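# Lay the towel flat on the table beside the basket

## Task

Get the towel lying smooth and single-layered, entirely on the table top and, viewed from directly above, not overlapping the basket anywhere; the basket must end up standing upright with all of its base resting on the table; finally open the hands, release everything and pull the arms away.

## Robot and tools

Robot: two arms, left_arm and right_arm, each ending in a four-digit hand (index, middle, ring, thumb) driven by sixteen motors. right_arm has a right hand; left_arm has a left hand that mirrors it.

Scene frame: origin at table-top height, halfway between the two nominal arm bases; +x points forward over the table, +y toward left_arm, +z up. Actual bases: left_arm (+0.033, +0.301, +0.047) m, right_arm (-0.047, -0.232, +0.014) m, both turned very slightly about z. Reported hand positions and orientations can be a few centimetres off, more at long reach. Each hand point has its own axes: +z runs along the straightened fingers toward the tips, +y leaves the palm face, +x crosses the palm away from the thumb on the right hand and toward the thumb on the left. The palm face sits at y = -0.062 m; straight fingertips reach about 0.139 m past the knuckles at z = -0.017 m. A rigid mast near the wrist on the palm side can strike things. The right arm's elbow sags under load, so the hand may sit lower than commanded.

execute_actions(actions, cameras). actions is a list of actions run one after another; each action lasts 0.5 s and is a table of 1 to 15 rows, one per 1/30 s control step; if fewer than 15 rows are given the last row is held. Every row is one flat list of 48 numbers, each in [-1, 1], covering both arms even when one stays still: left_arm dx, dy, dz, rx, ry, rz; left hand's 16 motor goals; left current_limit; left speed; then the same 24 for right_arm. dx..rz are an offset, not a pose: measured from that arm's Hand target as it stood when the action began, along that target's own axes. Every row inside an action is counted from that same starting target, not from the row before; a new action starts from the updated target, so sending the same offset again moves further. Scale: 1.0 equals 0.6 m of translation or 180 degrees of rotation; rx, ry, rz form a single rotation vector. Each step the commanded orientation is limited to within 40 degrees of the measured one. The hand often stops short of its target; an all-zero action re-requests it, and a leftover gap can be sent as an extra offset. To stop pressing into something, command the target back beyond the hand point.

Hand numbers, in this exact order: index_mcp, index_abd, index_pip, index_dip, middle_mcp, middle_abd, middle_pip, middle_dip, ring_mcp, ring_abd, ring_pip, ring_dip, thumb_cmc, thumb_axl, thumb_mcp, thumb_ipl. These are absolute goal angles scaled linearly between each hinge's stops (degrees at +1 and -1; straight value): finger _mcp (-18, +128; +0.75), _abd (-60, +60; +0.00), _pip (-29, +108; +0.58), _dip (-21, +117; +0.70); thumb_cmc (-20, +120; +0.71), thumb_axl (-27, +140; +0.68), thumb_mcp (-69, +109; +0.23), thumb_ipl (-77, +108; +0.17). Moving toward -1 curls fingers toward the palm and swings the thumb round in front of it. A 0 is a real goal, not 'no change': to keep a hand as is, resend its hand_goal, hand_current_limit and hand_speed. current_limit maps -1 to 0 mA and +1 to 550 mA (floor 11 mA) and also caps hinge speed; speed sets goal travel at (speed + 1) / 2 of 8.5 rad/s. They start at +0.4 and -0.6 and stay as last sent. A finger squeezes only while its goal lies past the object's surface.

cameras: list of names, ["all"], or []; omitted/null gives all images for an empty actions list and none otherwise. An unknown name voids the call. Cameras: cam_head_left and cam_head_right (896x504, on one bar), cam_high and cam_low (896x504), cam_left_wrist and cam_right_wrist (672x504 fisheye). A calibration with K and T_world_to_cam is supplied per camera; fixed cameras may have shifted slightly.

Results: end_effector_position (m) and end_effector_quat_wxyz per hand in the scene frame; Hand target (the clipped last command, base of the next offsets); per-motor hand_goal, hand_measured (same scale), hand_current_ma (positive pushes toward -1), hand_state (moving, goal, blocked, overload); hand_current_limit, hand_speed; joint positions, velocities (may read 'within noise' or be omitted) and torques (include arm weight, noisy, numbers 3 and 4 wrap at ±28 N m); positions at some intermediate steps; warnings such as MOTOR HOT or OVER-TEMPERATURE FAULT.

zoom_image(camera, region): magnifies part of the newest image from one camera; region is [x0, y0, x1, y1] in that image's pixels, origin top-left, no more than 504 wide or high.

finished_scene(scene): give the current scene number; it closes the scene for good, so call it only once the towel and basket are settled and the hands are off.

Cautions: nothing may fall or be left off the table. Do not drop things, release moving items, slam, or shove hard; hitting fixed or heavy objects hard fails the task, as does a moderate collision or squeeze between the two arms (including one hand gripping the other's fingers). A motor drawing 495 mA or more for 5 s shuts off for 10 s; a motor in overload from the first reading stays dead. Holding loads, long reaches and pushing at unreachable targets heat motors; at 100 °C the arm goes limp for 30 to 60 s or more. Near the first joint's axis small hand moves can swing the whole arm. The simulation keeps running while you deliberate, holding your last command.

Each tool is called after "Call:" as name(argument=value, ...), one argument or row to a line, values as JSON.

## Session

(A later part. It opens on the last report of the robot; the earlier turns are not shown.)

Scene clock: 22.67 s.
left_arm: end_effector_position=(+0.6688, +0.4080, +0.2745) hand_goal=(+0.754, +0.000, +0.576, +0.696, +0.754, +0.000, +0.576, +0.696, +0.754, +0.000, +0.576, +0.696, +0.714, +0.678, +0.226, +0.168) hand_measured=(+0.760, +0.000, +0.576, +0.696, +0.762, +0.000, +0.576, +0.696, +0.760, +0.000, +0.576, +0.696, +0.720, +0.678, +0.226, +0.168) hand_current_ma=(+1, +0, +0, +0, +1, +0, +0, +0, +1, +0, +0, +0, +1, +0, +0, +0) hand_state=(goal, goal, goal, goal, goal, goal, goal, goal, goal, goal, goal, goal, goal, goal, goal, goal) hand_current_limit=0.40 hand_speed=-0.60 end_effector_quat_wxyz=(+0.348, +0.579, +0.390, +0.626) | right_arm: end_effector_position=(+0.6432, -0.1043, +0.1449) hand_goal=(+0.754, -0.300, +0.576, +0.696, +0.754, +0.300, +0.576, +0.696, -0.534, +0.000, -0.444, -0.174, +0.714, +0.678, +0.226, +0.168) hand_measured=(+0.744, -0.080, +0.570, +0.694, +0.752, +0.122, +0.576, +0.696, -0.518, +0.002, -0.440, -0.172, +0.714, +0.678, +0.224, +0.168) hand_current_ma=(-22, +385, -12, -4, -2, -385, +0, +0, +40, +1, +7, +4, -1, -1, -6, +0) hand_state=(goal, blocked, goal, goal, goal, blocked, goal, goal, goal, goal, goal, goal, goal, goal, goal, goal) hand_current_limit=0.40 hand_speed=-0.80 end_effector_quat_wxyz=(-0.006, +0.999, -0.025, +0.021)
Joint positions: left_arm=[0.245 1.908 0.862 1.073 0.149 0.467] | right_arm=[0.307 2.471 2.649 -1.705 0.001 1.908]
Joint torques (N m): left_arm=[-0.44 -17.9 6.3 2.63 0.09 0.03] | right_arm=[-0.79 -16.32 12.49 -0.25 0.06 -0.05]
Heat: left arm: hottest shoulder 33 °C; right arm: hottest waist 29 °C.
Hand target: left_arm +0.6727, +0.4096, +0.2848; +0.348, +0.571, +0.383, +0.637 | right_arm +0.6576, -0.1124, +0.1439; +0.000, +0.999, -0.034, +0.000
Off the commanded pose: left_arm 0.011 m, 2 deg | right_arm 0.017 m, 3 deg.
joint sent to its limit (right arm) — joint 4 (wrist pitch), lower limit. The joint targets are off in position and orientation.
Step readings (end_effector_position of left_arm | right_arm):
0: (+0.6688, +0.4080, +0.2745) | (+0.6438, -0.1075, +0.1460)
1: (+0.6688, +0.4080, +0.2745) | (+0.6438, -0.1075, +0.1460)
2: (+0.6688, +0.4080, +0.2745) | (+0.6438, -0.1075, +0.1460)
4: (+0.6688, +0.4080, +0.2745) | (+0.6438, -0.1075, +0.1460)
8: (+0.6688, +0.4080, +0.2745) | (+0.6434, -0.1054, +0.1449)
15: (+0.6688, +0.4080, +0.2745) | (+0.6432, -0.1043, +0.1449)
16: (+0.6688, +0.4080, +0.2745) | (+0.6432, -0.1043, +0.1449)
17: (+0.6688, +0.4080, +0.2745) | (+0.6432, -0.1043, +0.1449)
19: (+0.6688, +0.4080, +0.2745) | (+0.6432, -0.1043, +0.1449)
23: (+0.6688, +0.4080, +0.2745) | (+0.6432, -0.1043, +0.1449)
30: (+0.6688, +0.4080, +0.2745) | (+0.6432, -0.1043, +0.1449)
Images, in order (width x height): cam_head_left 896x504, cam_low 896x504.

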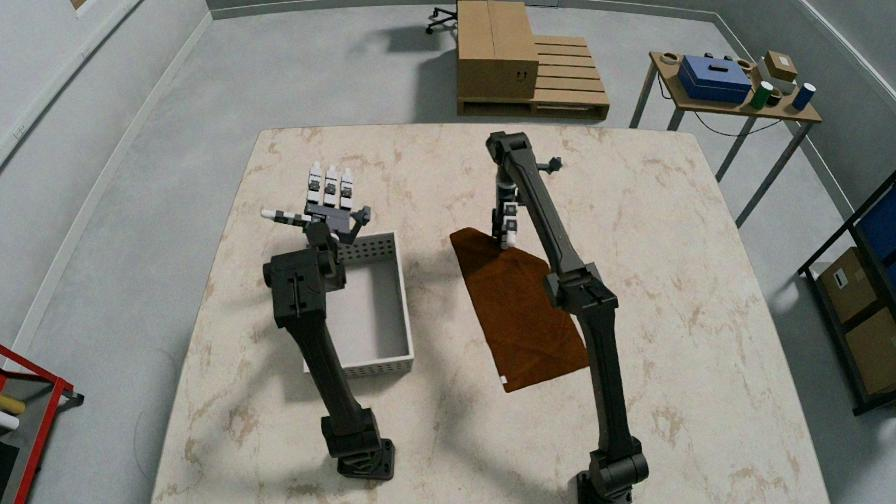

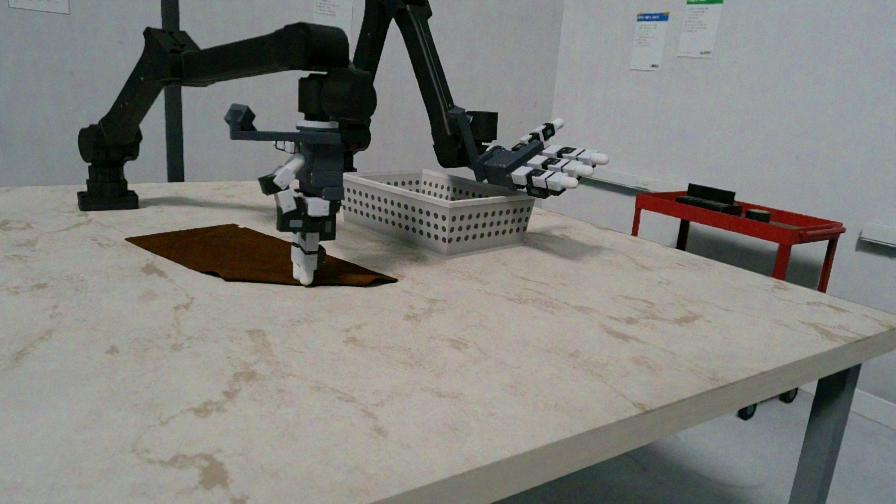

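Call:
execute_actions(
  actions=[
    [[0,0,0,0,0,0, 0.754,0,0.576,0.696,0.754,0,0.576,0.696,0.754,0,0.576,0.696,0.714,0.678,0.226,0.168,0.4,-0.6, 0,0,-0.04,0,0,0, 0.754,-0.3,0.576,0.696,0.754,0.3,0.576,0.696,-0.534,0,-0.445,-0.174,0.714,0.678,0.226,0.168,0.6,-0.8]],
    [[0,0,0,0,0,0, 0.754,0,0.576,0.696,0.754,0,0.576,0.696,0.754,0,0.576,0.696,0.714,0.678,0.226,0.168,0.4,-0.6, 0,0,-0.04,0,0,0, 0.754,-0.3,0.576,0.696,0.754,0.3,0.576,0.696,-0.534,0,-0.445,-0.174,0.714,0.678,0.226,0.168,0.6,-0.8]],
  ],
  cameras=["cam_head_left","cam_low","cam_high"],
)

Call:
zoom_image(
  camera="cam_head_left",
  region=[440, 190, 600, 290],
)

Call:
zoom_image(
  camera="cam_low",
  region=[180, 190, 420, 300],
)

Scene clock: 26.67 s.
left_arm: end_effector_position=(+0.6688, +0.4080, +0.2745) hand_goal=(+0.754, +0.000, +0.576, +0.696, +0.754, +0.000, +0.576, +0.696, +0.754, +0.000, +0.576, +0.696, +0.714, +0.678, +0.226, +0.168) hand_measured=(+0.760, +0.000, +0.576, +0.696, +0.762, +0.000, +0.576, +0.696, +0.760, +0.000, +0.576, +0.696, +0.720, +0.678, +0.226, +0.168) hand_current_ma=(+1, +0, +0, +0, +1, +0, +0, +0, +1, +0, +0, +0, +1, +0, +0, +0) hand_state=(goal, goal, goal, goal, goal, goal, goal, goal, goal, goal, goal, goal, goal, goal, goal, goal) hand_current_limit=0.40 hand_speed=-0.60 end_effector_quat_wxyz=(+0.348, +0.579, +0.390, +0.626) | right_arm: end_effector_position=(+0.6436, -0.1049, +0.1504) hand_goal=(+0.754, -0.300, +0.576, +0.696, +0.754, +0.300, +0.576, +0.696, -0.534, +0.000, -0.444, -0.174, +0.714, +0.678, +0.226, +0.168) hand_measured=(+0.744, -0.082, +0.570, +0.694, +0.754, +0.122, +0.576, +0.696, -0.518, +0.002, -0.440, -0.172, +0.714, +0.678, +0.224, +0.168) hand_current_ma=(-20, +440, -11, -4, -1, -440, +0, +0, +40, +1, +7, +4, -1, -1, -6, +0) hand_state=(goal, blocked, goal, goal, goal, blocked, goal, goal, goal, goal, goal, goal, goal, goal, goal, goal) hand_current_limit=0.60 hand_speed=-0.80 end_effector_quat_wxyz=(-0.006, +0.999, -0.023, +0.025)
Joint positions: left_arm=[0.245 1.908 0.862 1.073 0.149 0.467] | right_arm=[0.307 2.463 2.649 -1.705 0.004 1.905]
Joint torques (N m): left_arm=[-0.09 -17.85 6.34 2.71 0.1 0.02] | right_arm=[-0.5 -20.84 12.36 -0.18 0.25 -0.13]
Heat: left arm: hottest shoulder 33 °C; right arm: hottest shoulder 30 °C.
Hand target: left_arm +0.6727, +0.4096, +0.2848; +0.348, +0.571, +0.383, +0.637 | right_arm +0.6576, -0.1125, +0.1919; +0.000, +0.999, -0.034, +0.000
Off the commanded pose: left_arm 0.011 m, 2 deg | right_arm 0.045 m, 3 deg.
joint sent to its limit (right arm) — joint 4 (wrist pitch), lower limit. The joint targets are off in position and orientation.
Step readings (end_effector_position of left_arm | right_arm):
0: (+0.6688, +0.4080, +0.2745) | (+0.6432, -0.1043, +0.1449)
1: (+0.6688, +0.4080, +0.2745) | (+0.6432, -0.1043, +0.1449)
2: (+0.6688, +0.4080, +0.2745) | (+0.6432, -0.1043, +0.1449)
4: (+0.6688, +0.4080, +0.2745) | (+0.6432, -0.1043, +0.1449)
8: (+0.6688, +0.4080, +0.2745) | (+0.6432, -0.1043, +0.1449)
15: (+0.6688, +0.4080, +0.2745) | (+0.6432, -0.1043, +0.1449)
16: (+0.6688, +0.4080, +0.2745) | (+0.6432, -0.1043, +0.1449)
17: (+0.6688, +0.4080, +0.2745) | (+0.6432, -0.1043, +0.1460)
19: (+0.6688, +0.4080, +0.2745) | (+0.6432, -0.1043, +0.1470)
23: (+0.6688, +0.4080, +0.2745) | (+0.6434, -0.1046, +0.1482)
30: (+0.6688, +0.4080, +0.2745) | (+0.6436, -0.1049, +0.1504)
Images, in order (width x height): cam_head_left 896x504, cam_high 896x504, cam_low 896x504.

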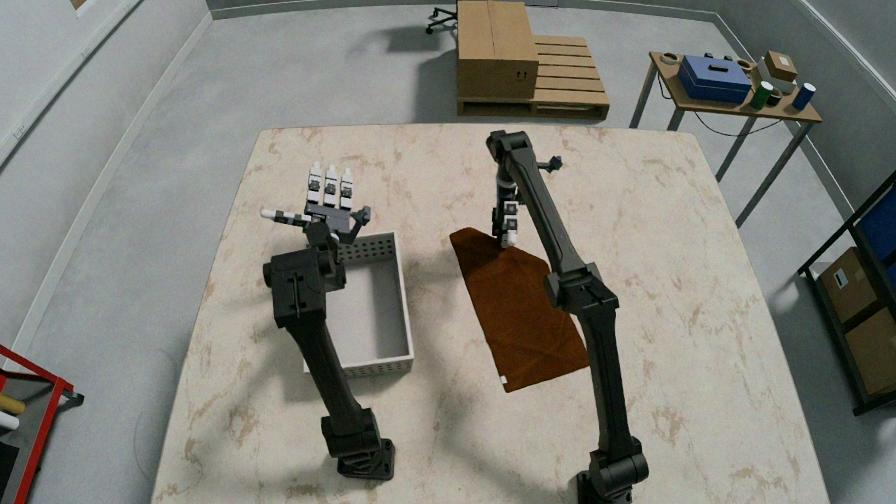

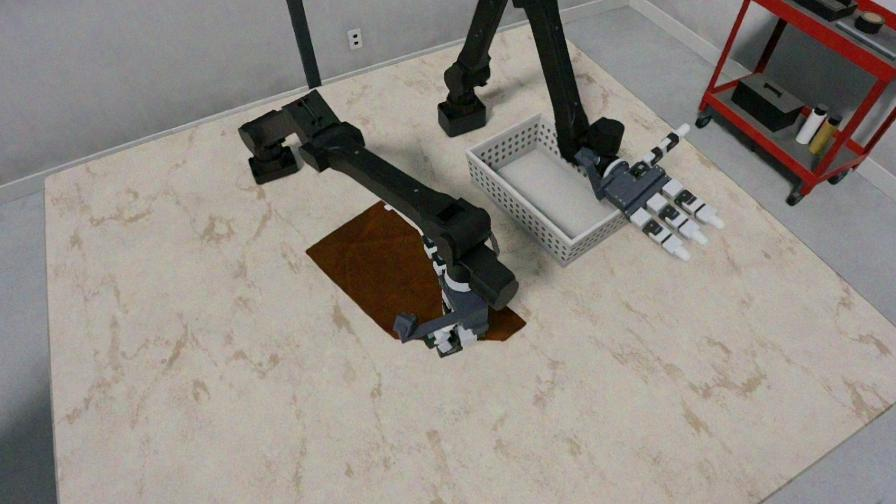

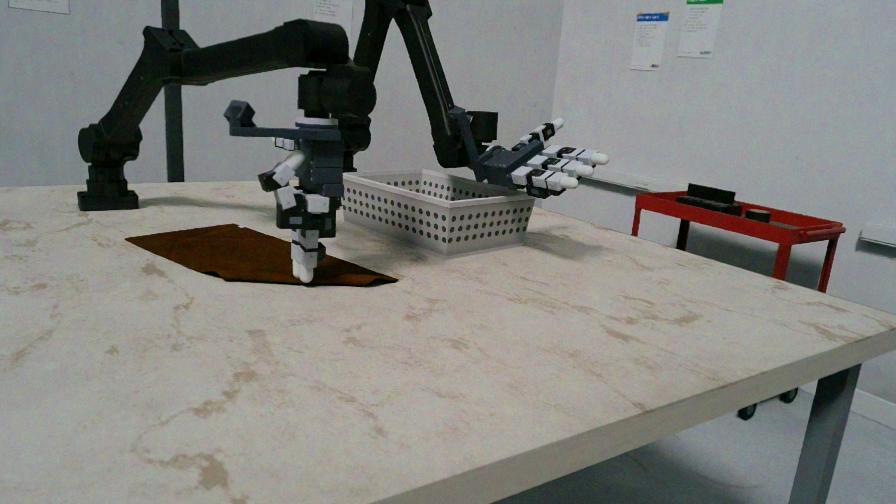

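Scaled by 3.150 from the camera's 896x504 image, which has a finer 1280x720 frame.

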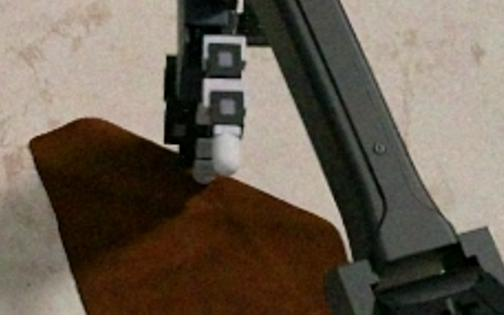

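Scaled by 2.100 from the camera's 896x504 image, which has a finer 1280x720 frame.

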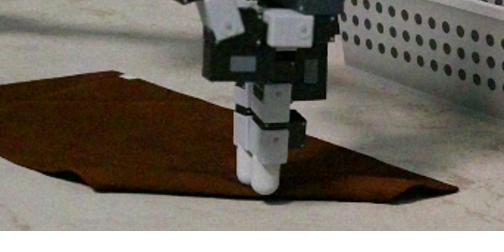

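Call:
execute_actions(
  actions=[
    [[0,0,0,0,0,0, 0.754,0,0.576,0.696,0.754,0,0.576,0.696,0.754,0,0.576,0.696,0.714,0.678,0.226,0.168,0.4,-0.6, 0,0,-0.04,0,0,0, 0.754,-0.3,0.576,0.696,0.754,0.3,0.576,0.696,-0.534,0,-0.445,-0.174,0.714,0.678,0.226,0.168,0.6,-0.8]],
    [[0,0,0,0,0,0, 0.754,0,0.576,0.696,0.754,0,0.576,0.696,0.754,0,0.576,0.696,0.714,0.678,0.226,0.168,0.4,-0.6, 0,0,-0.04,0,0,0, 0.754,-0.3,0.576,0.696,0.754,0.3,0.576,0.696,-0.534,0,-0.445,-0.174,0.714,0.678,0.226,0.168,0.6,-0.8]],
  ],
  cameras=["cam_head_left","cam_low","cam_high"],
)

Call:
zoom_image(
  camera="cam_head_left",
  region=[440, 190, 600, 290],
)

Call:
zoom_image(
  camera="cam_low",
  region=[180, 190, 420, 300],
)

Scene clock: 28.40 s.
left_arm: end_effector_position=(+0.6688, +0.4080, +0.2745) hand_goal=(+0.754, +0.000, +0.576, +0.696, +0.754, +0.000, +0.576, +0.696, +0.754, +0.000, +0.576, +0.696, +0.714, +0.678, +0.226, +0.168) hand_measured=(+0.760, +0.000, +0.576, +0.696, +0.762, +0.000, +0.576, +0.696, +0.760, +0.000, +0.576, +0.696, +0.720, +0.678, +0.226, +0.168) hand_current_ma=(+1, +0, +0, +0, +1, +0, +0, +0, +1, +0, +0, +0, +1, +0, +0, +0) hand_state=(goal, goal, goal, goal, goal, goal, goal, goal, goal, goal, goal, goal, goal, goal, goal, goal) hand_current_limit=0.40 hand_speed=-0.60 end_effector_quat_wxyz=(+0.348, +0.579, +0.390, +0.626) | right_arm: end_effector_position=(+0.6435, -0.1074, +0.1958) hand_goal=(+0.754, -0.300, +0.576, +0.696, +0.754, +0.300, +0.576, +0.696, -0.534, +0.000, -0.444, -0.174, +0.714, +0.678, +0.226, +0.168) hand_measured=(+0.744, -0.082, +0.570, +0.694, +0.754, +0.122, +0.576, +0.696, -0.518, +0.002, -0.440, -0.172, +0.714, +0.678, +0.224, +0.168) hand_current_ma=(-20, +440, -11, -4, -1, -440, +0, +0, +40, +1, +7, +4, -1, -1, -6, +0) hand_state=(goal, blocked, goal, goal, goal, blocked, goal, goal, goal, goal, goal, goal, goal, goal, goal, goal) hand_current_limit=0.60 hand_speed=-0.80 end_effector_quat_wxyz=(-0.011, +0.998, -0.016, +0.058)
Joint positions: left_arm=[0.245 1.908 0.862 1.073 0.149 0.467] | right_arm=[0.307 2.397 2.649 -1.705 0.013 1.889]
Joint torques (N m): left_arm=[-0.38 -17.9 6.24 2.74 0.07 0.02] | right_arm=[-0.21 -20.19 13.55 -0.09 0.27 -0.16]
Heat: left arm: hottest shoulder 33 °C; right arm: hottest shoulder 30 °C.
Hand target: left_arm +0.6727, +0.4096, +0.2848; +0.348, +0.571, +0.383, +0.637 | right_arm +0.6576, -0.1125, +0.2399; +0.000, +0.999, -0.034, +0.000
Off the commanded pose: left_arm 0.011 m, 2 deg | right_arm 0.047 m, 7 deg.
joint sent to its limit (right arm) — joint 4 (wrist pitch), lower limit. The joint targets are off in position and orientation.
Step readings (end_effector_position of left_arm | right_arm):
0: (+0.6688, +0.4080, +0.2745) | (+0.6436, -0.1049, +0.1504)
1: (+0.6688, +0.4080, +0.2745) | (+0.6436, -0.1049, +0.1504)
2: (+0.6688, +0.4080, +0.2745) | (+0.6437, -0.1049, +0.1514)
4: (+0.6688, +0.4080, +0.2745) | (+0.6438, -0.1052, +0.1536)
8: (+0.6688, +0.4080, +0.2745) | (+0.6439, -0.1056, +0.1641)
15: (+0.6688, +0.4080, +0.2745) | (+0.6435, -0.1061, +0.1798)
16: (+0.6688, +0.4080, +0.2745) | (+0.6436, -0.1061, +0.1808)
17: (+0.6688, +0.4080, +0.2745) | (+0.6436, -0.1061, +0.1808)
19: (+0.6688, +0.4080, +0.2745) | (+0.6438, -0.1064, +0.1810)
23: (+0.6688, +0.4080, +0.2745) | (+0.6439, -0.1068, +0.1852)
30: (+0.6688, +0.4080, +0.2745) | (+0.6436, -0.1074, +0.1947)
Images, in order (width x height): cam_head_left 896x504, cam_high 896x504, cam_low 896x504.

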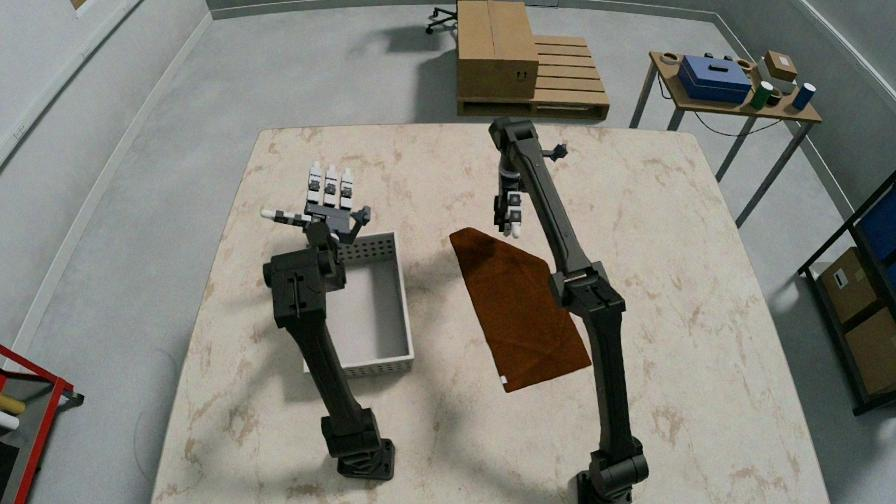

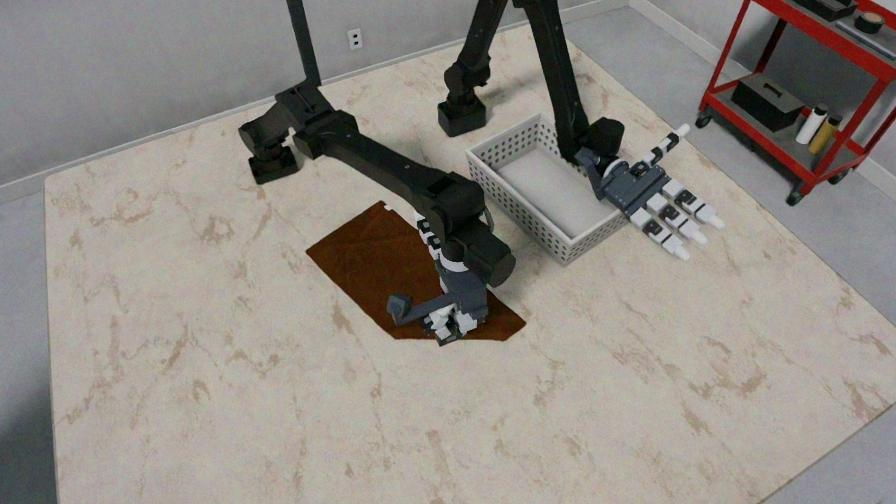

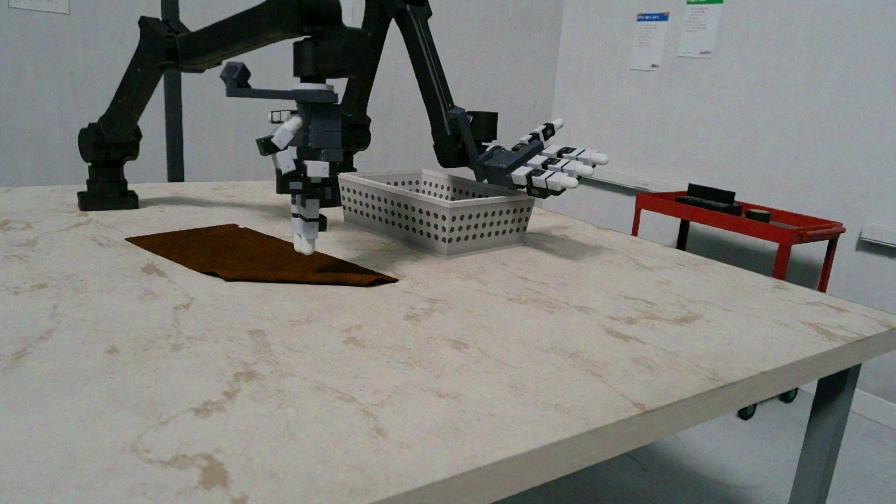

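Scaled by 3.150 from the camera's 896x504 image, which has a finer 1280x720 frame.

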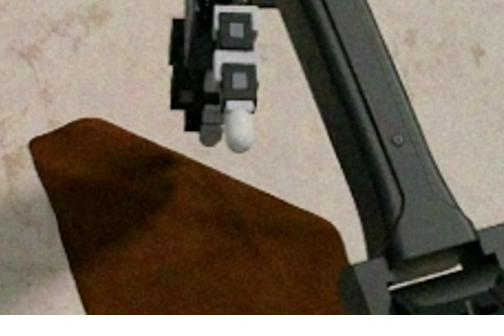

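Scaled by 2.100 from the camera's 896x504 image, which has a finer 1280x720 frame.

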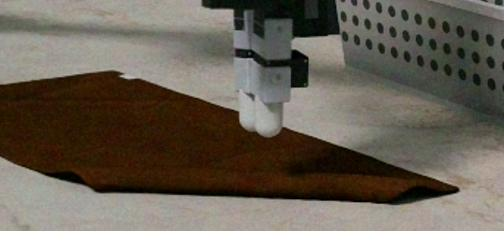

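Call:
execute_actions(
  actions=[
    [[0,0,0,0,0,0, 0.754,0,0.576,0.696,0.754,0,0.576,0.696,0.754,0,0.576,0.696,0.714,0.678,0.226,0.168,0.4,-0.6, -0.0686,0.0726,0.01,0,0,0, 0.754,-0.07,0.576,0.696,0.754,0.07,0.576,0.696,-0.534,0,-0.445,-0.174,0.714,0.678,0.226,0.168,0.4,-0.6]],
    [[0,0,0,0,0,0, 0.754,0,0.576,0.696,0.754,0,0.576,0.696,0.754,0,0.576,0.696,0.714,0.678,0.226,0.168,0.4,-0.6, -0.0686,0.0726,0.0222,0,0,0, 0.754,-0.07,0.576,0.696,0.754,0.07,0.576,0.696,-0.534,0,-0.445,-0.174,0.714,0.678,0.226,0.168,0.4,-0.6]],
    [[0,0,0,0,0,0, 0.754,0,0.576,0.696,0.754,0,0.576,0.696,0.754,0,0.576,0.696,0.714,0.678,0.226,0.168,0.4,-0.6, -0.0686,0.0726,0.0222,0,0,0, 0.754,-0.07,0.576,0.696,0.754,0.07,0.576,0.696,-0.534,0,-0.445,-0.174,0.714,0.678,0.226,0.168,0.4,-0.6]],
  ],
  cameras=["cam_head_left","cam_low","cam_high"],
)

Call:
zoom_image(
  camera="cam_head_left",
  region=[440, 190, 620, 310],
)

Call:
zoom_image(
  camera="cam_low",
  region=[120, 190, 420, 310],
)

Call:
zoom_image(
  camera="cam_high",
  region=[300, 200, 540, 360],
)

Scene clock: 35.90 s.
left_arm: end_effector_position=(+0.6688, +0.4080, +0.2745) hand_goal=(+0.754, +0.000, +0.576, +0.696, +0.754, +0.000, +0.576, +0.696, +0.754, +0.000, +0.576, +0.696, +0.714, +0.678, +0.226, +0.168) hand_measured=(+0.760, +0.000, +0.576, +0.696, +0.762, +0.000, +0.576, +0.696, +0.760, +0.000, +0.576, +0.696, +0.720, +0.678, +0.226, +0.168) hand_current_ma=(+1, +0, +0, +0, +1, +0, +0, +0, +1, +0, +0, +0, +1, +0, +0, +0) hand_state=(goal, goal, goal, goal, goal, goal, goal, goal, goal, goal, goal, goal, goal, goal, goal, goal) hand_current_limit=0.40 hand_speed=-0.60 end_effector_quat_wxyz=(+0.348, +0.579, +0.390, +0.626) | right_arm: end_effector_position=(+0.5224, -0.2362, +0.1986) hand_goal=(+0.754, -0.070, +0.576, +0.696, +0.754, +0.070, +0.576, +0.696, -0.534, +0.000, -0.444, -0.174, +0.714, +0.678, +0.226, +0.168) hand_measured=(+0.752, -0.070, +0.574, +0.694, +0.754, +0.070, +0.576, +0.696, -0.520, +0.002, -0.440, -0.172, +0.714, +0.678, +0.222, +0.168) hand_current_ma=(-3, +1, -4, -4, -1, +0, +0, +0, +37, +1, +6, +4, -1, -1, -8, +0) hand_state=(goal, goal, goal, goal, goal, goal, goal, goal, goal, goal, goal, goal, goal, goal, goal, goal) hand_current_limit=0.40 hand_speed=-0.60 end_effector_quat_wxyz=(+0.000, +0.999, -0.042, -0.017)
Joint positions: left_arm=[0.245 1.908 0.862 1.073 0.149 0.467] | right_arm=[0.149 1.969 1.911 -1.547 -0.005 1.784]
Joint torques (N m): left_arm=[-0.38 -18.14 6.32 2.71 0.07 0.03] | right_arm=[0.21 -15.79 7.62 0.43 0.07 -0.12]
Heat: left arm: hottest shoulder 33 °C; right arm: hottest shoulder 31 °C.
Hand target: left_arm +0.6727, +0.4096, +0.2848; +0.348, +0.571, +0.383, +0.637 | right_arm +0.5254, -0.2344, +0.2072; +0.000, +0.999, -0.034, +0.000
Off the commanded pose: left_arm 0.011 m, 2 deg | right_arm 0.009 m, 2 deg.
Step readings (end_effector_position of left_arm | right_arm):
0: (+0.6688, +0.4080, +0.2745) | (+0.6435, -0.1074, +0.1958)
1: (+0.6688, +0.4080, +0.2745) | (+0.6436, -0.1074, +0.1958)
2: (+0.6688, +0.4080, +0.2745) | (+0.6434, -0.1086, +0.1973)
4: (+0.6688, +0.4080, +0.2745) | (+0.6383, -0.1118, +0.1975)
8: (+0.6688, +0.4080, +0.2745) | (+0.6235, -0.1265, +0.2077)
15: (+0.6688, +0.4080, +0.2745) | (+0.6164, -0.1528, +0.2266)
16: (+0.6688, +0.4080, +0.2745) | (+0.6158, -0.1551, +0.2270)
17: (+0.6688, +0.4080, +0.2745) | (+0.6145, -0.1570, +0.2261)
19: (+0.6688, +0.4080, +0.2745) | (+0.6026, -0.1638, +0.2201)
23: (+0.6688, +0.4080, +0.2745) | (+0.5771, -0.1755, +0.2081)
30: (+0.6688, +0.4080, +0.2745) | (+0.5664, -0.1919, +0.2005)
31: (+0.6688, +0.4080, +0.2745) | (+0.5664, -0.1931, +0.2001)
32: (+0.6688, +0.4080, +0.2745) | (+0.5669, -0.1941, +0.1984)
34: (+0.6688, +0.4080, +0.2745) | (+0.5537, -0.1998, +0.1946)
38: (+0.6688, +0.4080, +0.2745) | (+0.5233, -0.2153, +0.1929)
45: (+0.6688, +0.4080, +0.2745) | (+0.5220, -0.2350, +0.1999)
Images, in order (width x height): cam_head_left 896x504, cam_high 896x504, cam_low 896x504.

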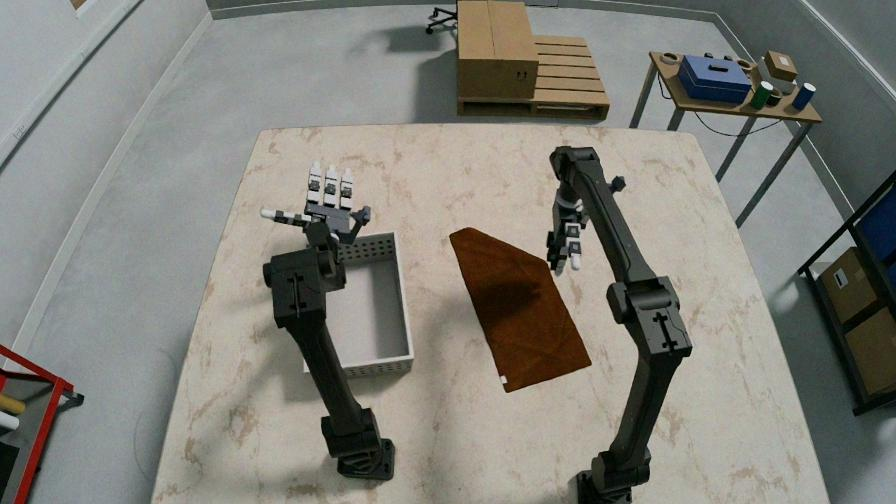

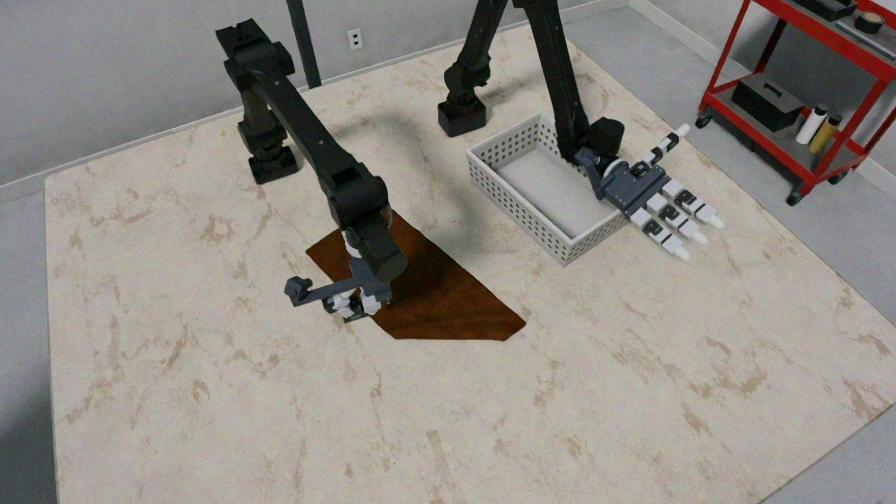

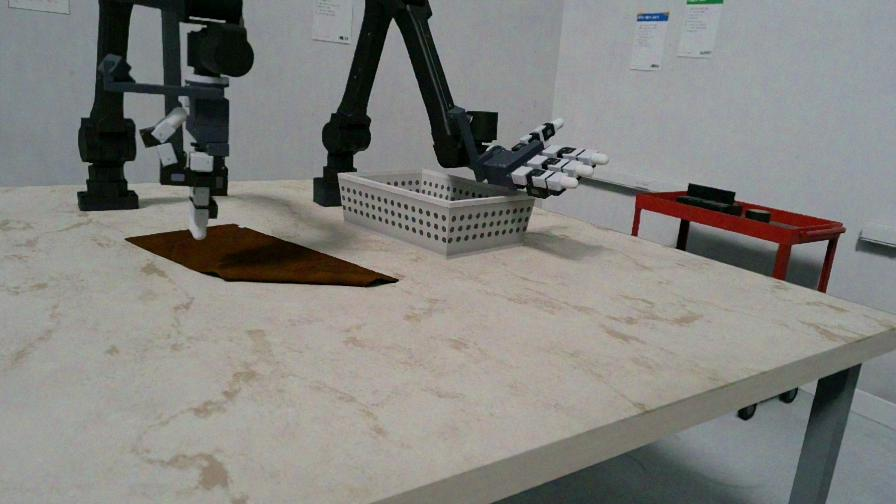

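Scaled by 2.800 from the camera's 896x504 image, which has a finer 1280x720 frame.

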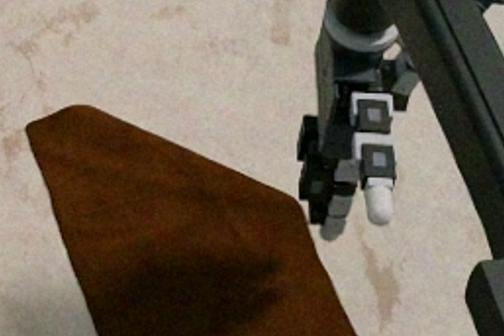

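Scaled by 1.680 from the camera's 896x504 image, which has a finer 1280x720 frame.

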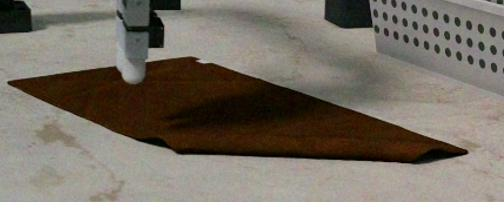

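Scaled by 2.100 from the camera's 896x504 image, which has a finer 1280x720 frame.

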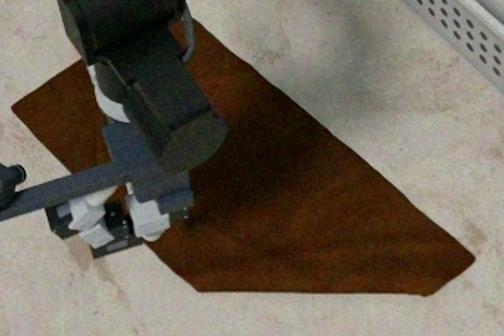

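Call:
execute_actions(
  actions=[
    [[0,0,0,0,0,0, 0.754,0,0.576,0.696,0.754,0,0.576,0.696,0.754,0,0.576,0.696,0.714,0.678,0.226,0.168,0.4,-0.6, -0.0133,-0.0125,0.0517,0,0,0, 0.754,-0.07,0.576,0.696,0.754,0.07,0.576,0.696,-0.534,0,-0.445,-0.174,0.714,0.678,0.226,0.168,0.4,-0.6]],
    [[0,0,0,0,0,0, 0.754,0,0.576,0.696,0.754,0,0.576,0.696,0.754,0,0.576,0.696,0.714,0.678,0.226,0.168,0.4,-0.6, 0,0,0.04,0,0,0, 0.754,-0.07,0.576,0.696,0.754,0.07,0.576,0.696,-0.534,0,-0.445,-0.174,0.714,0.678,0.226,0.168,0.4,-0.6]],
    [[0,0,0,0,0,0, 0.754,0,0.576,0.696,0.754,0,0.576,0.696,0.754,0,0.576,0.696,0.714,0.678,0.226,0.168,0.4,-0.6, 0,0,0.03,0,0,0, 0.754,-0.07,0.576,0.696,0.754,0.07,0.576,0.696,-0.534,0,-0.445,-0.174,0.714,0.678,0.226,0.168,0.4,-0.6]],
  ],
  cameras=["cam_head_left","cam_low"],
)

Call:
zoom_image(
  camera="cam_low",
  region=[120, 190, 420, 310],
)

Scene clock: 38.60 s.
left_arm: end_effector_position=(+0.6688, +0.4080, +0.2745) hand_goal=(+0.754, +0.000, +0.576, +0.696, +0.754, +0.000, +0.576, +0.696, +0.754, +0.000, +0.576, +0.696, +0.714, +0.678, +0.226, +0.168) hand_measured=(+0.760, +0.000, +0.576, +0.696, +0.762, +0.000, +0.576, +0.696, +0.760, +0.000, +0.576, +0.696, +0.720, +0.678, +0.226, +0.168) hand_current_ma=(+1, +0, +0, +0, +1, +0, +0, +0, +1, +0, +0, +0, +1, +0, +0, +0) hand_state=(goal, goal, goal, goal, goal, goal, goal, goal, goal, goal, goal, goal, goal, goal, goal, goal) hand_current_limit=0.40 hand_speed=-0.60 end_effector_quat_wxyz=(+0.348, +0.579, +0.390, +0.626) | right_arm: end_effector_position=(+0.5156, -0.2285, +0.1395) hand_goal=(+0.754, -0.070, +0.576, +0.696, +0.754, +0.070, +0.576, +0.696, -0.534, +0.000, -0.444, -0.174, +0.714, +0.678, +0.226, +0.168) hand_measured=(+0.752, -0.070, +0.574, +0.694, +0.754, +0.074, +0.576, +0.696, -0.520, +0.002, -0.440, -0.172, +0.714, +0.678, +0.222, +0.168) hand_current_ma=(-3, +1, -4, -4, -1, +5, +0, +0, +37, +1, +6, +4, -1, -1, -8, +0) hand_state=(goal, goal, goal, goal, goal, goal, goal, goal, goal, goal, goal, goal, goal, goal, goal, goal) hand_current_limit=0.40 hand_speed=-0.60 end_effector_quat_wxyz=(-0.002, +0.999, -0.034, -0.005)
Joint positions: left_arm=[0.245 1.908 0.862 1.073 0.149 0.467] | right_arm=[0.164 1.955 1.736 -1.361 -0.005 1.784]
Joint torques (N m): left_arm=[-0.44 -17.73 6.27 2.67 0.08 0.02] | right_arm=[0.56 -13.86 7.19 0.65 0.06 0.03]
Heat: left arm: hottest shoulder 33 °C; right arm: hottest shoulder 31 °C.
Hand target: left_arm +0.6727, +0.4096, +0.2848; +0.348, +0.571, +0.383, +0.637 | right_arm +0.5180, -0.2263, +0.1342; +0.000, +0.999, -0.034, +0.000
Off the commanded pose: left_arm 0.011 m, 2 deg | right_arm 0.006 m, 1 deg.
Step readings (end_effector_position of left_arm | right_arm):
0: (+0.6688, +0.4080, +0.2745) | (+0.5224, -0.2371, +0.1986)
1: (+0.6688, +0.4080, +0.2745) | (+0.5224, -0.2371, +0.1980)
2: (+0.6688, +0.4080, +0.2745) | (+0.5229, -0.2371, +0.1958)
4: (+0.6688, +0.4080, +0.2745) | (+0.5235, -0.2370, +0.1893)
8: (+0.6688, +0.4080, +0.2745) | (+0.5159, -0.2362, +0.1737)
15: (+0.6688, +0.4080, +0.2745) | (+0.5143, -0.2330, +0.1683)
16: (+0.6688, +0.4080, +0.2745) | (+0.5150, -0.2329, +0.1682)
17: (+0.6688, +0.4080, +0.2745) | (+0.5156, -0.2320, +0.1669)
19: (+0.6688, +0.4080, +0.2745) | (+0.5172, -0.2309, +0.1624)
23: (+0.6688, +0.4080, +0.2745) | (+0.5144, -0.2295, +0.1528)
30: (+0.6688, +0.4080, +0.2745) | (+0.5147, -0.2286, +0.1503)
31: (+0.6688, +0.4080, +0.2745) | (+0.5151, -0.2286, +0.1503)
32: (+0.6688, +0.4080, +0.2745) | (+0.5154, -0.2285, +0.1496)
34: (+0.6688, +0.4080, +0.2745) | (+0.5167, -0.2283, +0.1464)
38: (+0.6688, +0.4080, +0.2745) | (+0.5148, -0.2286, +0.1396)
45: (+0.6688, +0.4080, +0.2745) | (+0.5156, -0.2285, +0.1395)
Images, in order (width x height): cam_head_left 896x504, cam_low 896x504.

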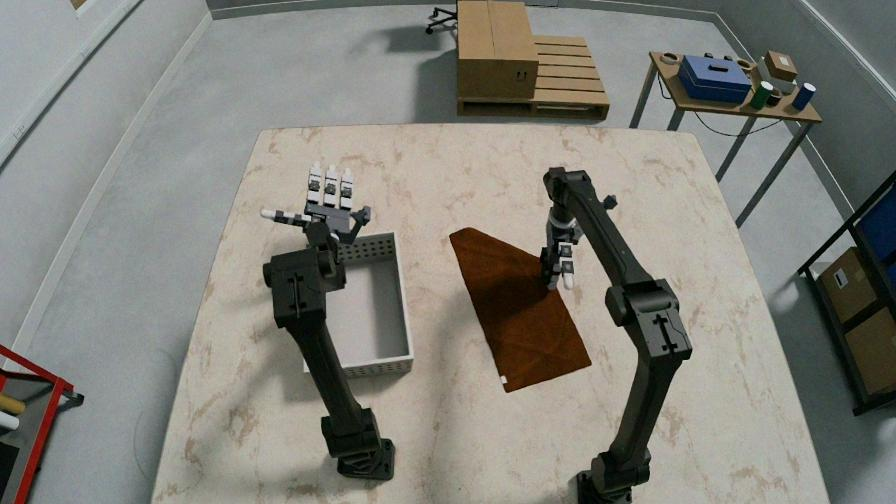

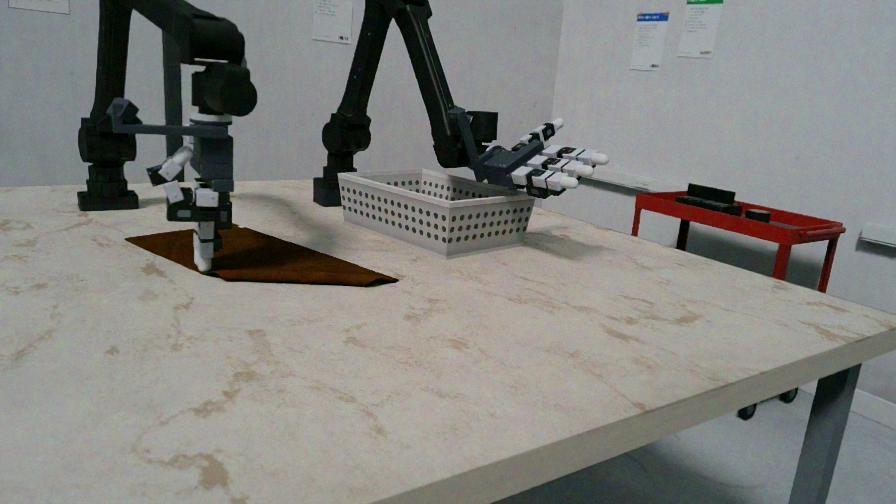

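Scaled by 1.680 from the camera's 896x504 image, which has a finer 1280x720 frame.

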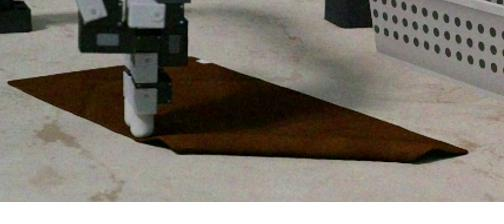

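Call:
execute_actions(
  actions=[
    [[0,0,0,0,0,0, 0.754,0,0.576,0.696,0.754,0,0.576,0.696,0.754,0,0.576,0.696,0.714,0.678,0.226,0.168,0.4,-0.6, 0,0,0.03,0,0,0, 0.754,-0.07,0.576,0.696,0.754,0.07,0.576,0.696,-0.534,0,-0.445,-0.174,0.714,0.678,0.226,0.168,0.4,-0.6]],
    [[0,0,0,0,0,0, 0.754,0,0.576,0.696,0.754,0,0.576,0.696,0.754,0,0.576,0.696,0.714,0.678,0.226,0.168,0.4,-0.6, 0.024,-0.008,0,0,0,0, 0.754,-0.07,0.576,0.696,0.754,0.07,0.576,0.696,-0.534,0,-0.445,-0.174,0.714,0.678,0.226,0.168,0.4,-0.6]],
    [[0,0,0,0,0,0, 0.754,0,0.576,0.696,0.754,0,0.576,0.696,0.754,0,0.576,0.696,0.714,0.678,0.226,0.168,0.4,-0.6, 0.024,-0.008,0,0,0,0, 0.754,-0.07,0.576,0.696,0.754,0.07,0.576,0.696,-0.534,0,-0.445,-0.174,0.714,0.678,0.226,0.168,0.4,-0.6]],
  ],
  cameras=["cam_head_left","cam_low"],
)

Call:
zoom_image(
  camera="cam_low",
  region=[150, 220, 330, 310],
)

Call:
zoom_image(
  camera="cam_head_left",
  region=[440, 200, 620, 320],
)

Scene clock: 40.97 s.
left_arm: end_effector_position=(+0.6688, +0.4080, +0.2745) hand_goal=(+0.754, +0.000, +0.576, +0.696, +0.754, +0.000, +0.576, +0.696, +0.754, +0.000, +0.576, +0.696, +0.714, +0.678, +0.226, +0.168) hand_measured=(+0.760, +0.000, +0.576, +0.696, +0.762, +0.000, +0.576, +0.696, +0.760, +0.000, +0.576, +0.696, +0.720, +0.678, +0.226, +0.168) hand_current_ma=(+1, +0, +0, +0, +1, +0, +0, +0, +1, +0, +0, +0, +1, +0, +0, +0) hand_state=(goal, goal, goal, goal, goal, goal, goal, goal, goal, goal, goal, goal, goal, goal, goal, goal) hand_current_limit=0.40 hand_speed=-0.60 end_effector_quat_wxyz=(+0.348, +0.579, +0.390, +0.626) | right_arm: end_effector_position=(+0.5224, -0.2245, +0.1369) hand_goal=(+0.754, -0.070, +0.576, +0.696, +0.754, +0.070, +0.576, +0.696, -0.534, +0.000, -0.444, -0.174, +0.714, +0.678, +0.226, +0.168) hand_measured=(+0.738, -0.034, +0.566, +0.692, +0.740, +0.122, +0.568, +0.692, -0.520, +0.002, -0.440, -0.172, +0.714, +0.678, +0.222, +0.168) hand_current_ma=(-39, +91, -20, -8, -35, +142, -16, -7, +37, +1, +6, +4, +0, -1, -8, +0) hand_state=(goal, blocked, goal, goal, goal, blocked, goal, goal, goal, goal, goal, goal, goal, goal, goal, goal) hand_current_limit=0.40 hand_speed=-0.60 end_effector_quat_wxyz=(-0.001, +0.999, -0.036, -0.009)
Joint positions: left_arm=[0.245 1.908 0.862 1.073 0.149 0.467] | right_arm=[0.169 1.983 1.771 -1.376 -0.005 1.793]
Joint torques (N m): left_arm=[-0.21 -17.79 6.35 2.73 0.08 0.03] | right_arm=[0.97 -10.05 11.28 1.14 0.07 0.07]
Heat: left arm: hottest shoulder 33 °C; right arm: hottest shoulder 31 °C.
Hand target: left_arm +0.6727, +0.4096, +0.2848; +0.348, +0.571, +0.383, +0.637 | right_arm +0.5474, -0.2187, +0.1162; +0.000, +0.999, -0.034, +0.000
Off the commanded pose: left_arm 0.011 m, 2 deg | right_arm 0.033 m, 1 deg.
Step readings (end_effector_position of left_arm | right_arm):
0: (+0.6688, +0.4080, +0.2745) | (+0.5156, -0.2285, +0.1395)
1: (+0.6688, +0.4080, +0.2745) | (+0.5156, -0.2285, +0.1395)
2: (+0.6688, +0.4080, +0.2745) | (+0.5158, -0.2285, +0.1388)
4: (+0.6688, +0.4080, +0.2745) | (+0.5158, -0.2285, +0.1379)
8: (+0.6688, +0.4080, +0.2745) | (+0.5157, -0.2285, +0.1372)
15: (+0.6688, +0.4080, +0.2745) | (+0.5151, -0.2284, +0.1369)
16: (+0.6688, +0.4080, +0.2745) | (+0.5151, -0.2284, +0.1369)
17: (+0.6688, +0.4080, +0.2745) | (+0.5151, -0.2284, +0.1369)
19: (+0.6688, +0.4080, +0.2745) | (+0.5151, -0.2284, +0.1369)
23: (+0.6688, +0.4080, +0.2745) | (+0.5151, -0.2275, +0.1369)
30: (+0.6688, +0.4080, +0.2745) | (+0.5151, -0.2275, +0.1369)
31: (+0.6688, +0.4080, +0.2745) | (+0.5151, -0.2275, +0.1369)
32: (+0.6688, +0.4080, +0.2745) | (+0.5159, -0.2273, +0.1362)
34: (+0.6688, +0.4080, +0.2745) | (+0.5179, -0.2269, +0.1371)
38: (+0.6688, +0.4080, +0.2745) | (+0.5217, -0.2255, +0.1368)
45: (+0.6688, +0.4080, +0.2745) | (+0.5222, -0.2245, +0.1363)
Images, in order (width x height): cam_head_left 896x504, cam_low 896x504.

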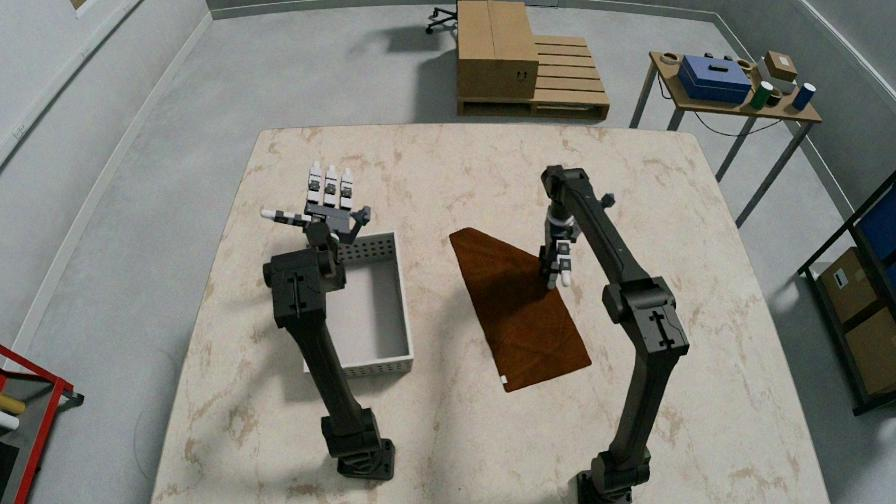

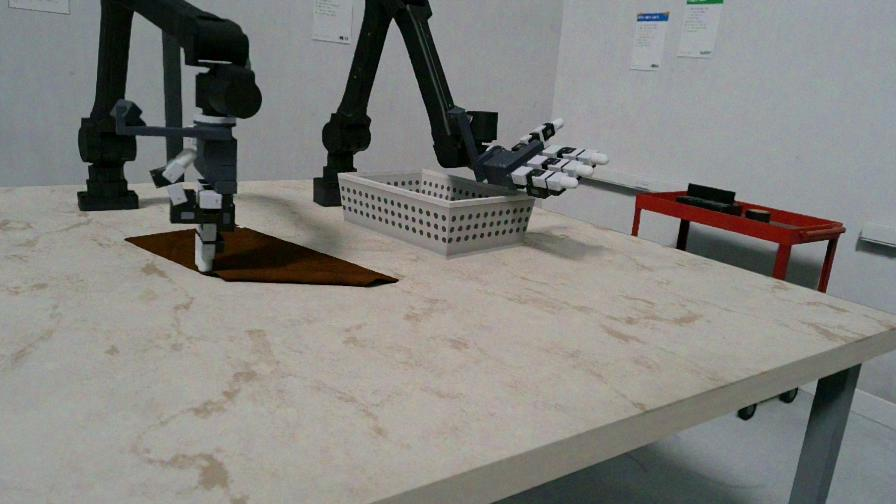

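Scaled by 2.800 from the camera's 896x504 image, which has a finer 1280x720 frame.

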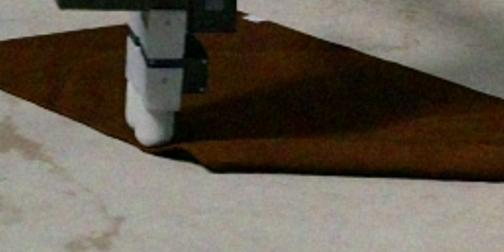

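Scaled by 2.800 from the camera's 896x504 image, which has a finer 1280x720 frame.

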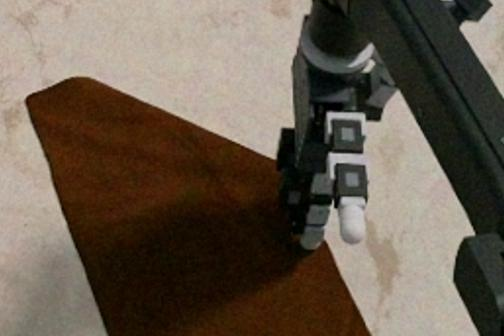

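Call:
execute_actions(
  actions=[
    [[0,0,0,0,0,0, 0.754,0,0.576,0.696,0.754,0,0.576,0.696,0.754,0,0.576,0.696,0.714,0.678,0.226,0.168,0.4,-0.6, 0.02,-0.006,-0.012,0,0,0, 0.754,-0.07,0.576,0.696,0.754,0.07,0.576,0.696,-0.534,0,-0.445,-0.174,0.714,0.678,0.226,0.168,0.4,-0.6]],
    [[0,0,0,0,0,0, 0.754,0,0.576,0.696,0.754,0,0.576,0.696,0.754,0,0.576,0.696,0.714,0.678,0.226,0.168,0.4,-0.6, 0.02,-0.006,0,0,0,0, 0.754,-0.07,0.576,0.696,0.754,0.07,0.576,0.696,-0.534,0,-0.445,-0.174,0.714,0.678,0.226,0.168,0.4,-0.6]],
  ],
  cameras=["cam_head_left","cam_low"],
)

Call:
zoom_image(
  camera="cam_low",
  region=[150, 220, 330, 310],
)

Call:
zoom_image(
  camera="cam_head_left",
  region=[440, 200, 620, 320],
)

Scene clock: 42.80 s.
left_arm: end_effector_position=(+0.6688, +0.4080, +0.2745) hand_goal=(+0.754, +0.000, +0.576, +0.696, +0.754, +0.000, +0.576, +0.696, +0.754, +0.000, +0.576, +0.696, +0.714, +0.678, +0.226, +0.168) hand_measured=(+0.760, +0.000, +0.576, +0.696, +0.762, +0.000, +0.576, +0.696, +0.760, +0.000, +0.576, +0.696, +0.720, +0.678, +0.226, +0.168) hand_current_ma=(+1, +0, +0, +0, +1, +0, +0, +0, +1, +0, +0, +0, +1, +0, +0, +0) hand_state=(goal, goal, goal, goal, goal, goal, goal, goal, goal, goal, goal, goal, goal, goal, goal, goal) hand_current_limit=0.40 hand_speed=-0.60 end_effector_quat_wxyz=(+0.348, +0.579, +0.390, +0.626) | right_arm: end_effector_position=(+0.5476, -0.2207, +0.1380) hand_goal=(+0.754, -0.070, +0.576, +0.696, +0.754, +0.070, +0.576, +0.696, -0.534, +0.000, -0.444, -0.174, +0.714, +0.678, +0.226, +0.168) hand_measured=(+0.738, -0.034, +0.566, +0.692, +0.740, +0.130, +0.568, +0.692, -0.520, +0.002, -0.440, -0.172, +0.714, +0.678, +0.222, +0.168) hand_current_ma=(-40, +91, -20, -8, -35, +167, -16, -7, +37, +1, +6, +4, +0, -1, -8, +0) hand_state=(goal, blocked, goal, goal, goal, blocked, goal, goal, goal, goal, goal, goal, goal, goal, goal, goal) hand_current_limit=0.40 hand_speed=-0.60 end_effector_quat_wxyz=(+0.000, +0.999, -0.036, -0.013)
Joint positions: left_arm=[0.245 1.908 0.862 1.073 0.149 0.467] | right_arm=[0.169 2.061 1.898 -1.435 -0.005 1.793]
Joint torques (N m): left_arm=[-0.32 -17.67 6.26 2.67 0.08 0.04] | right_arm=[0.73 -11.58 11.78 0.83 0.07 0.08]
Heat: left arm: hottest shoulder 33 °C; right arm: hottest shoulder 31 °C.
Hand target: left_arm +0.6727, +0.4096, +0.2848; +0.348, +0.571, +0.383, +0.637 | right_arm +0.5718, -0.2132, +0.1234; +0.000, +0.999, -0.034, +0.000
Off the commanded pose: left_arm 0.011 m, 2 deg | right_arm 0.029 m, 2 deg.
Step readings (end_effector_position of left_arm | right_arm):
0: (+0.6688, +0.4080, +0.2745) | (+0.5224, -0.2245, +0.1369)
1: (+0.6688, +0.4080, +0.2745) | (+0.5229, -0.2244, +0.1374)
2: (+0.6688, +0.4080, +0.2745) | (+0.5231, -0.2244, +0.1369)
4: (+0.6688, +0.4080, +0.2745) | (+0.5262, -0.2239, +0.1370)
8: (+0.6688, +0.4080, +0.2745) | (+0.5328, -0.2229, +0.1375)
15: (+0.6688, +0.4080, +0.2745) | (+0.5348, -0.2227, +0.1377)
16: (+0.6688, +0.4080, +0.2745) | (+0.5349, -0.2226, +0.1374)
17: (+0.6688, +0.4080, +0.2745) | (+0.5354, -0.2226, +0.1376)
19: (+0.6688, +0.4080, +0.2745) | (+0.5391, -0.2220, +0.1374)
23: (+0.6688, +0.4080, +0.2745) | (+0.5457, -0.2210, +0.1374)
30: (+0.6688, +0.4080, +0.2745) | (+0.5475, -0.2207, +0.1383)
Images, in order (width x height): cam_head_left 896x504, cam_low 896x504.

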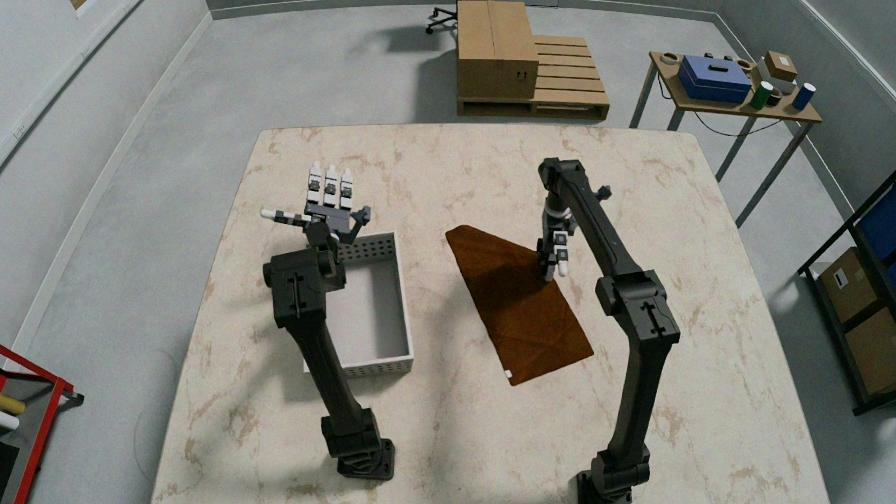

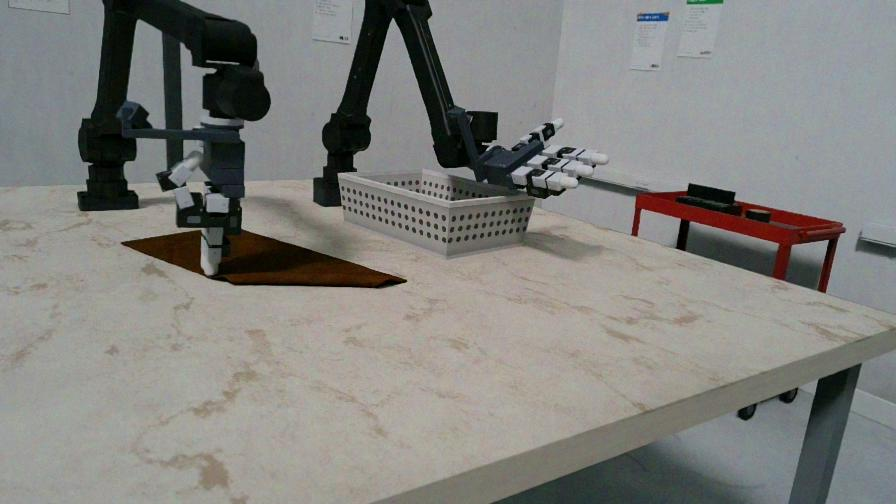

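Scaled by 2.800 from the camera's 896x504 image, which has a finer 1280x720 frame.

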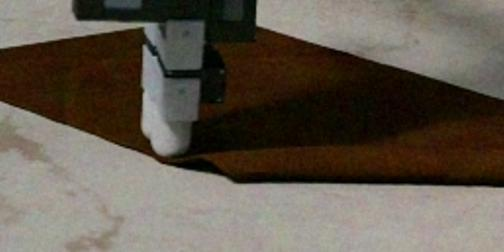

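Scaled by 2.800 from the camera's 896x504 image, which has a finer 1280x720 frame.

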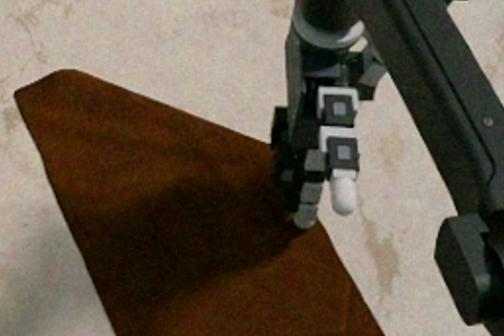

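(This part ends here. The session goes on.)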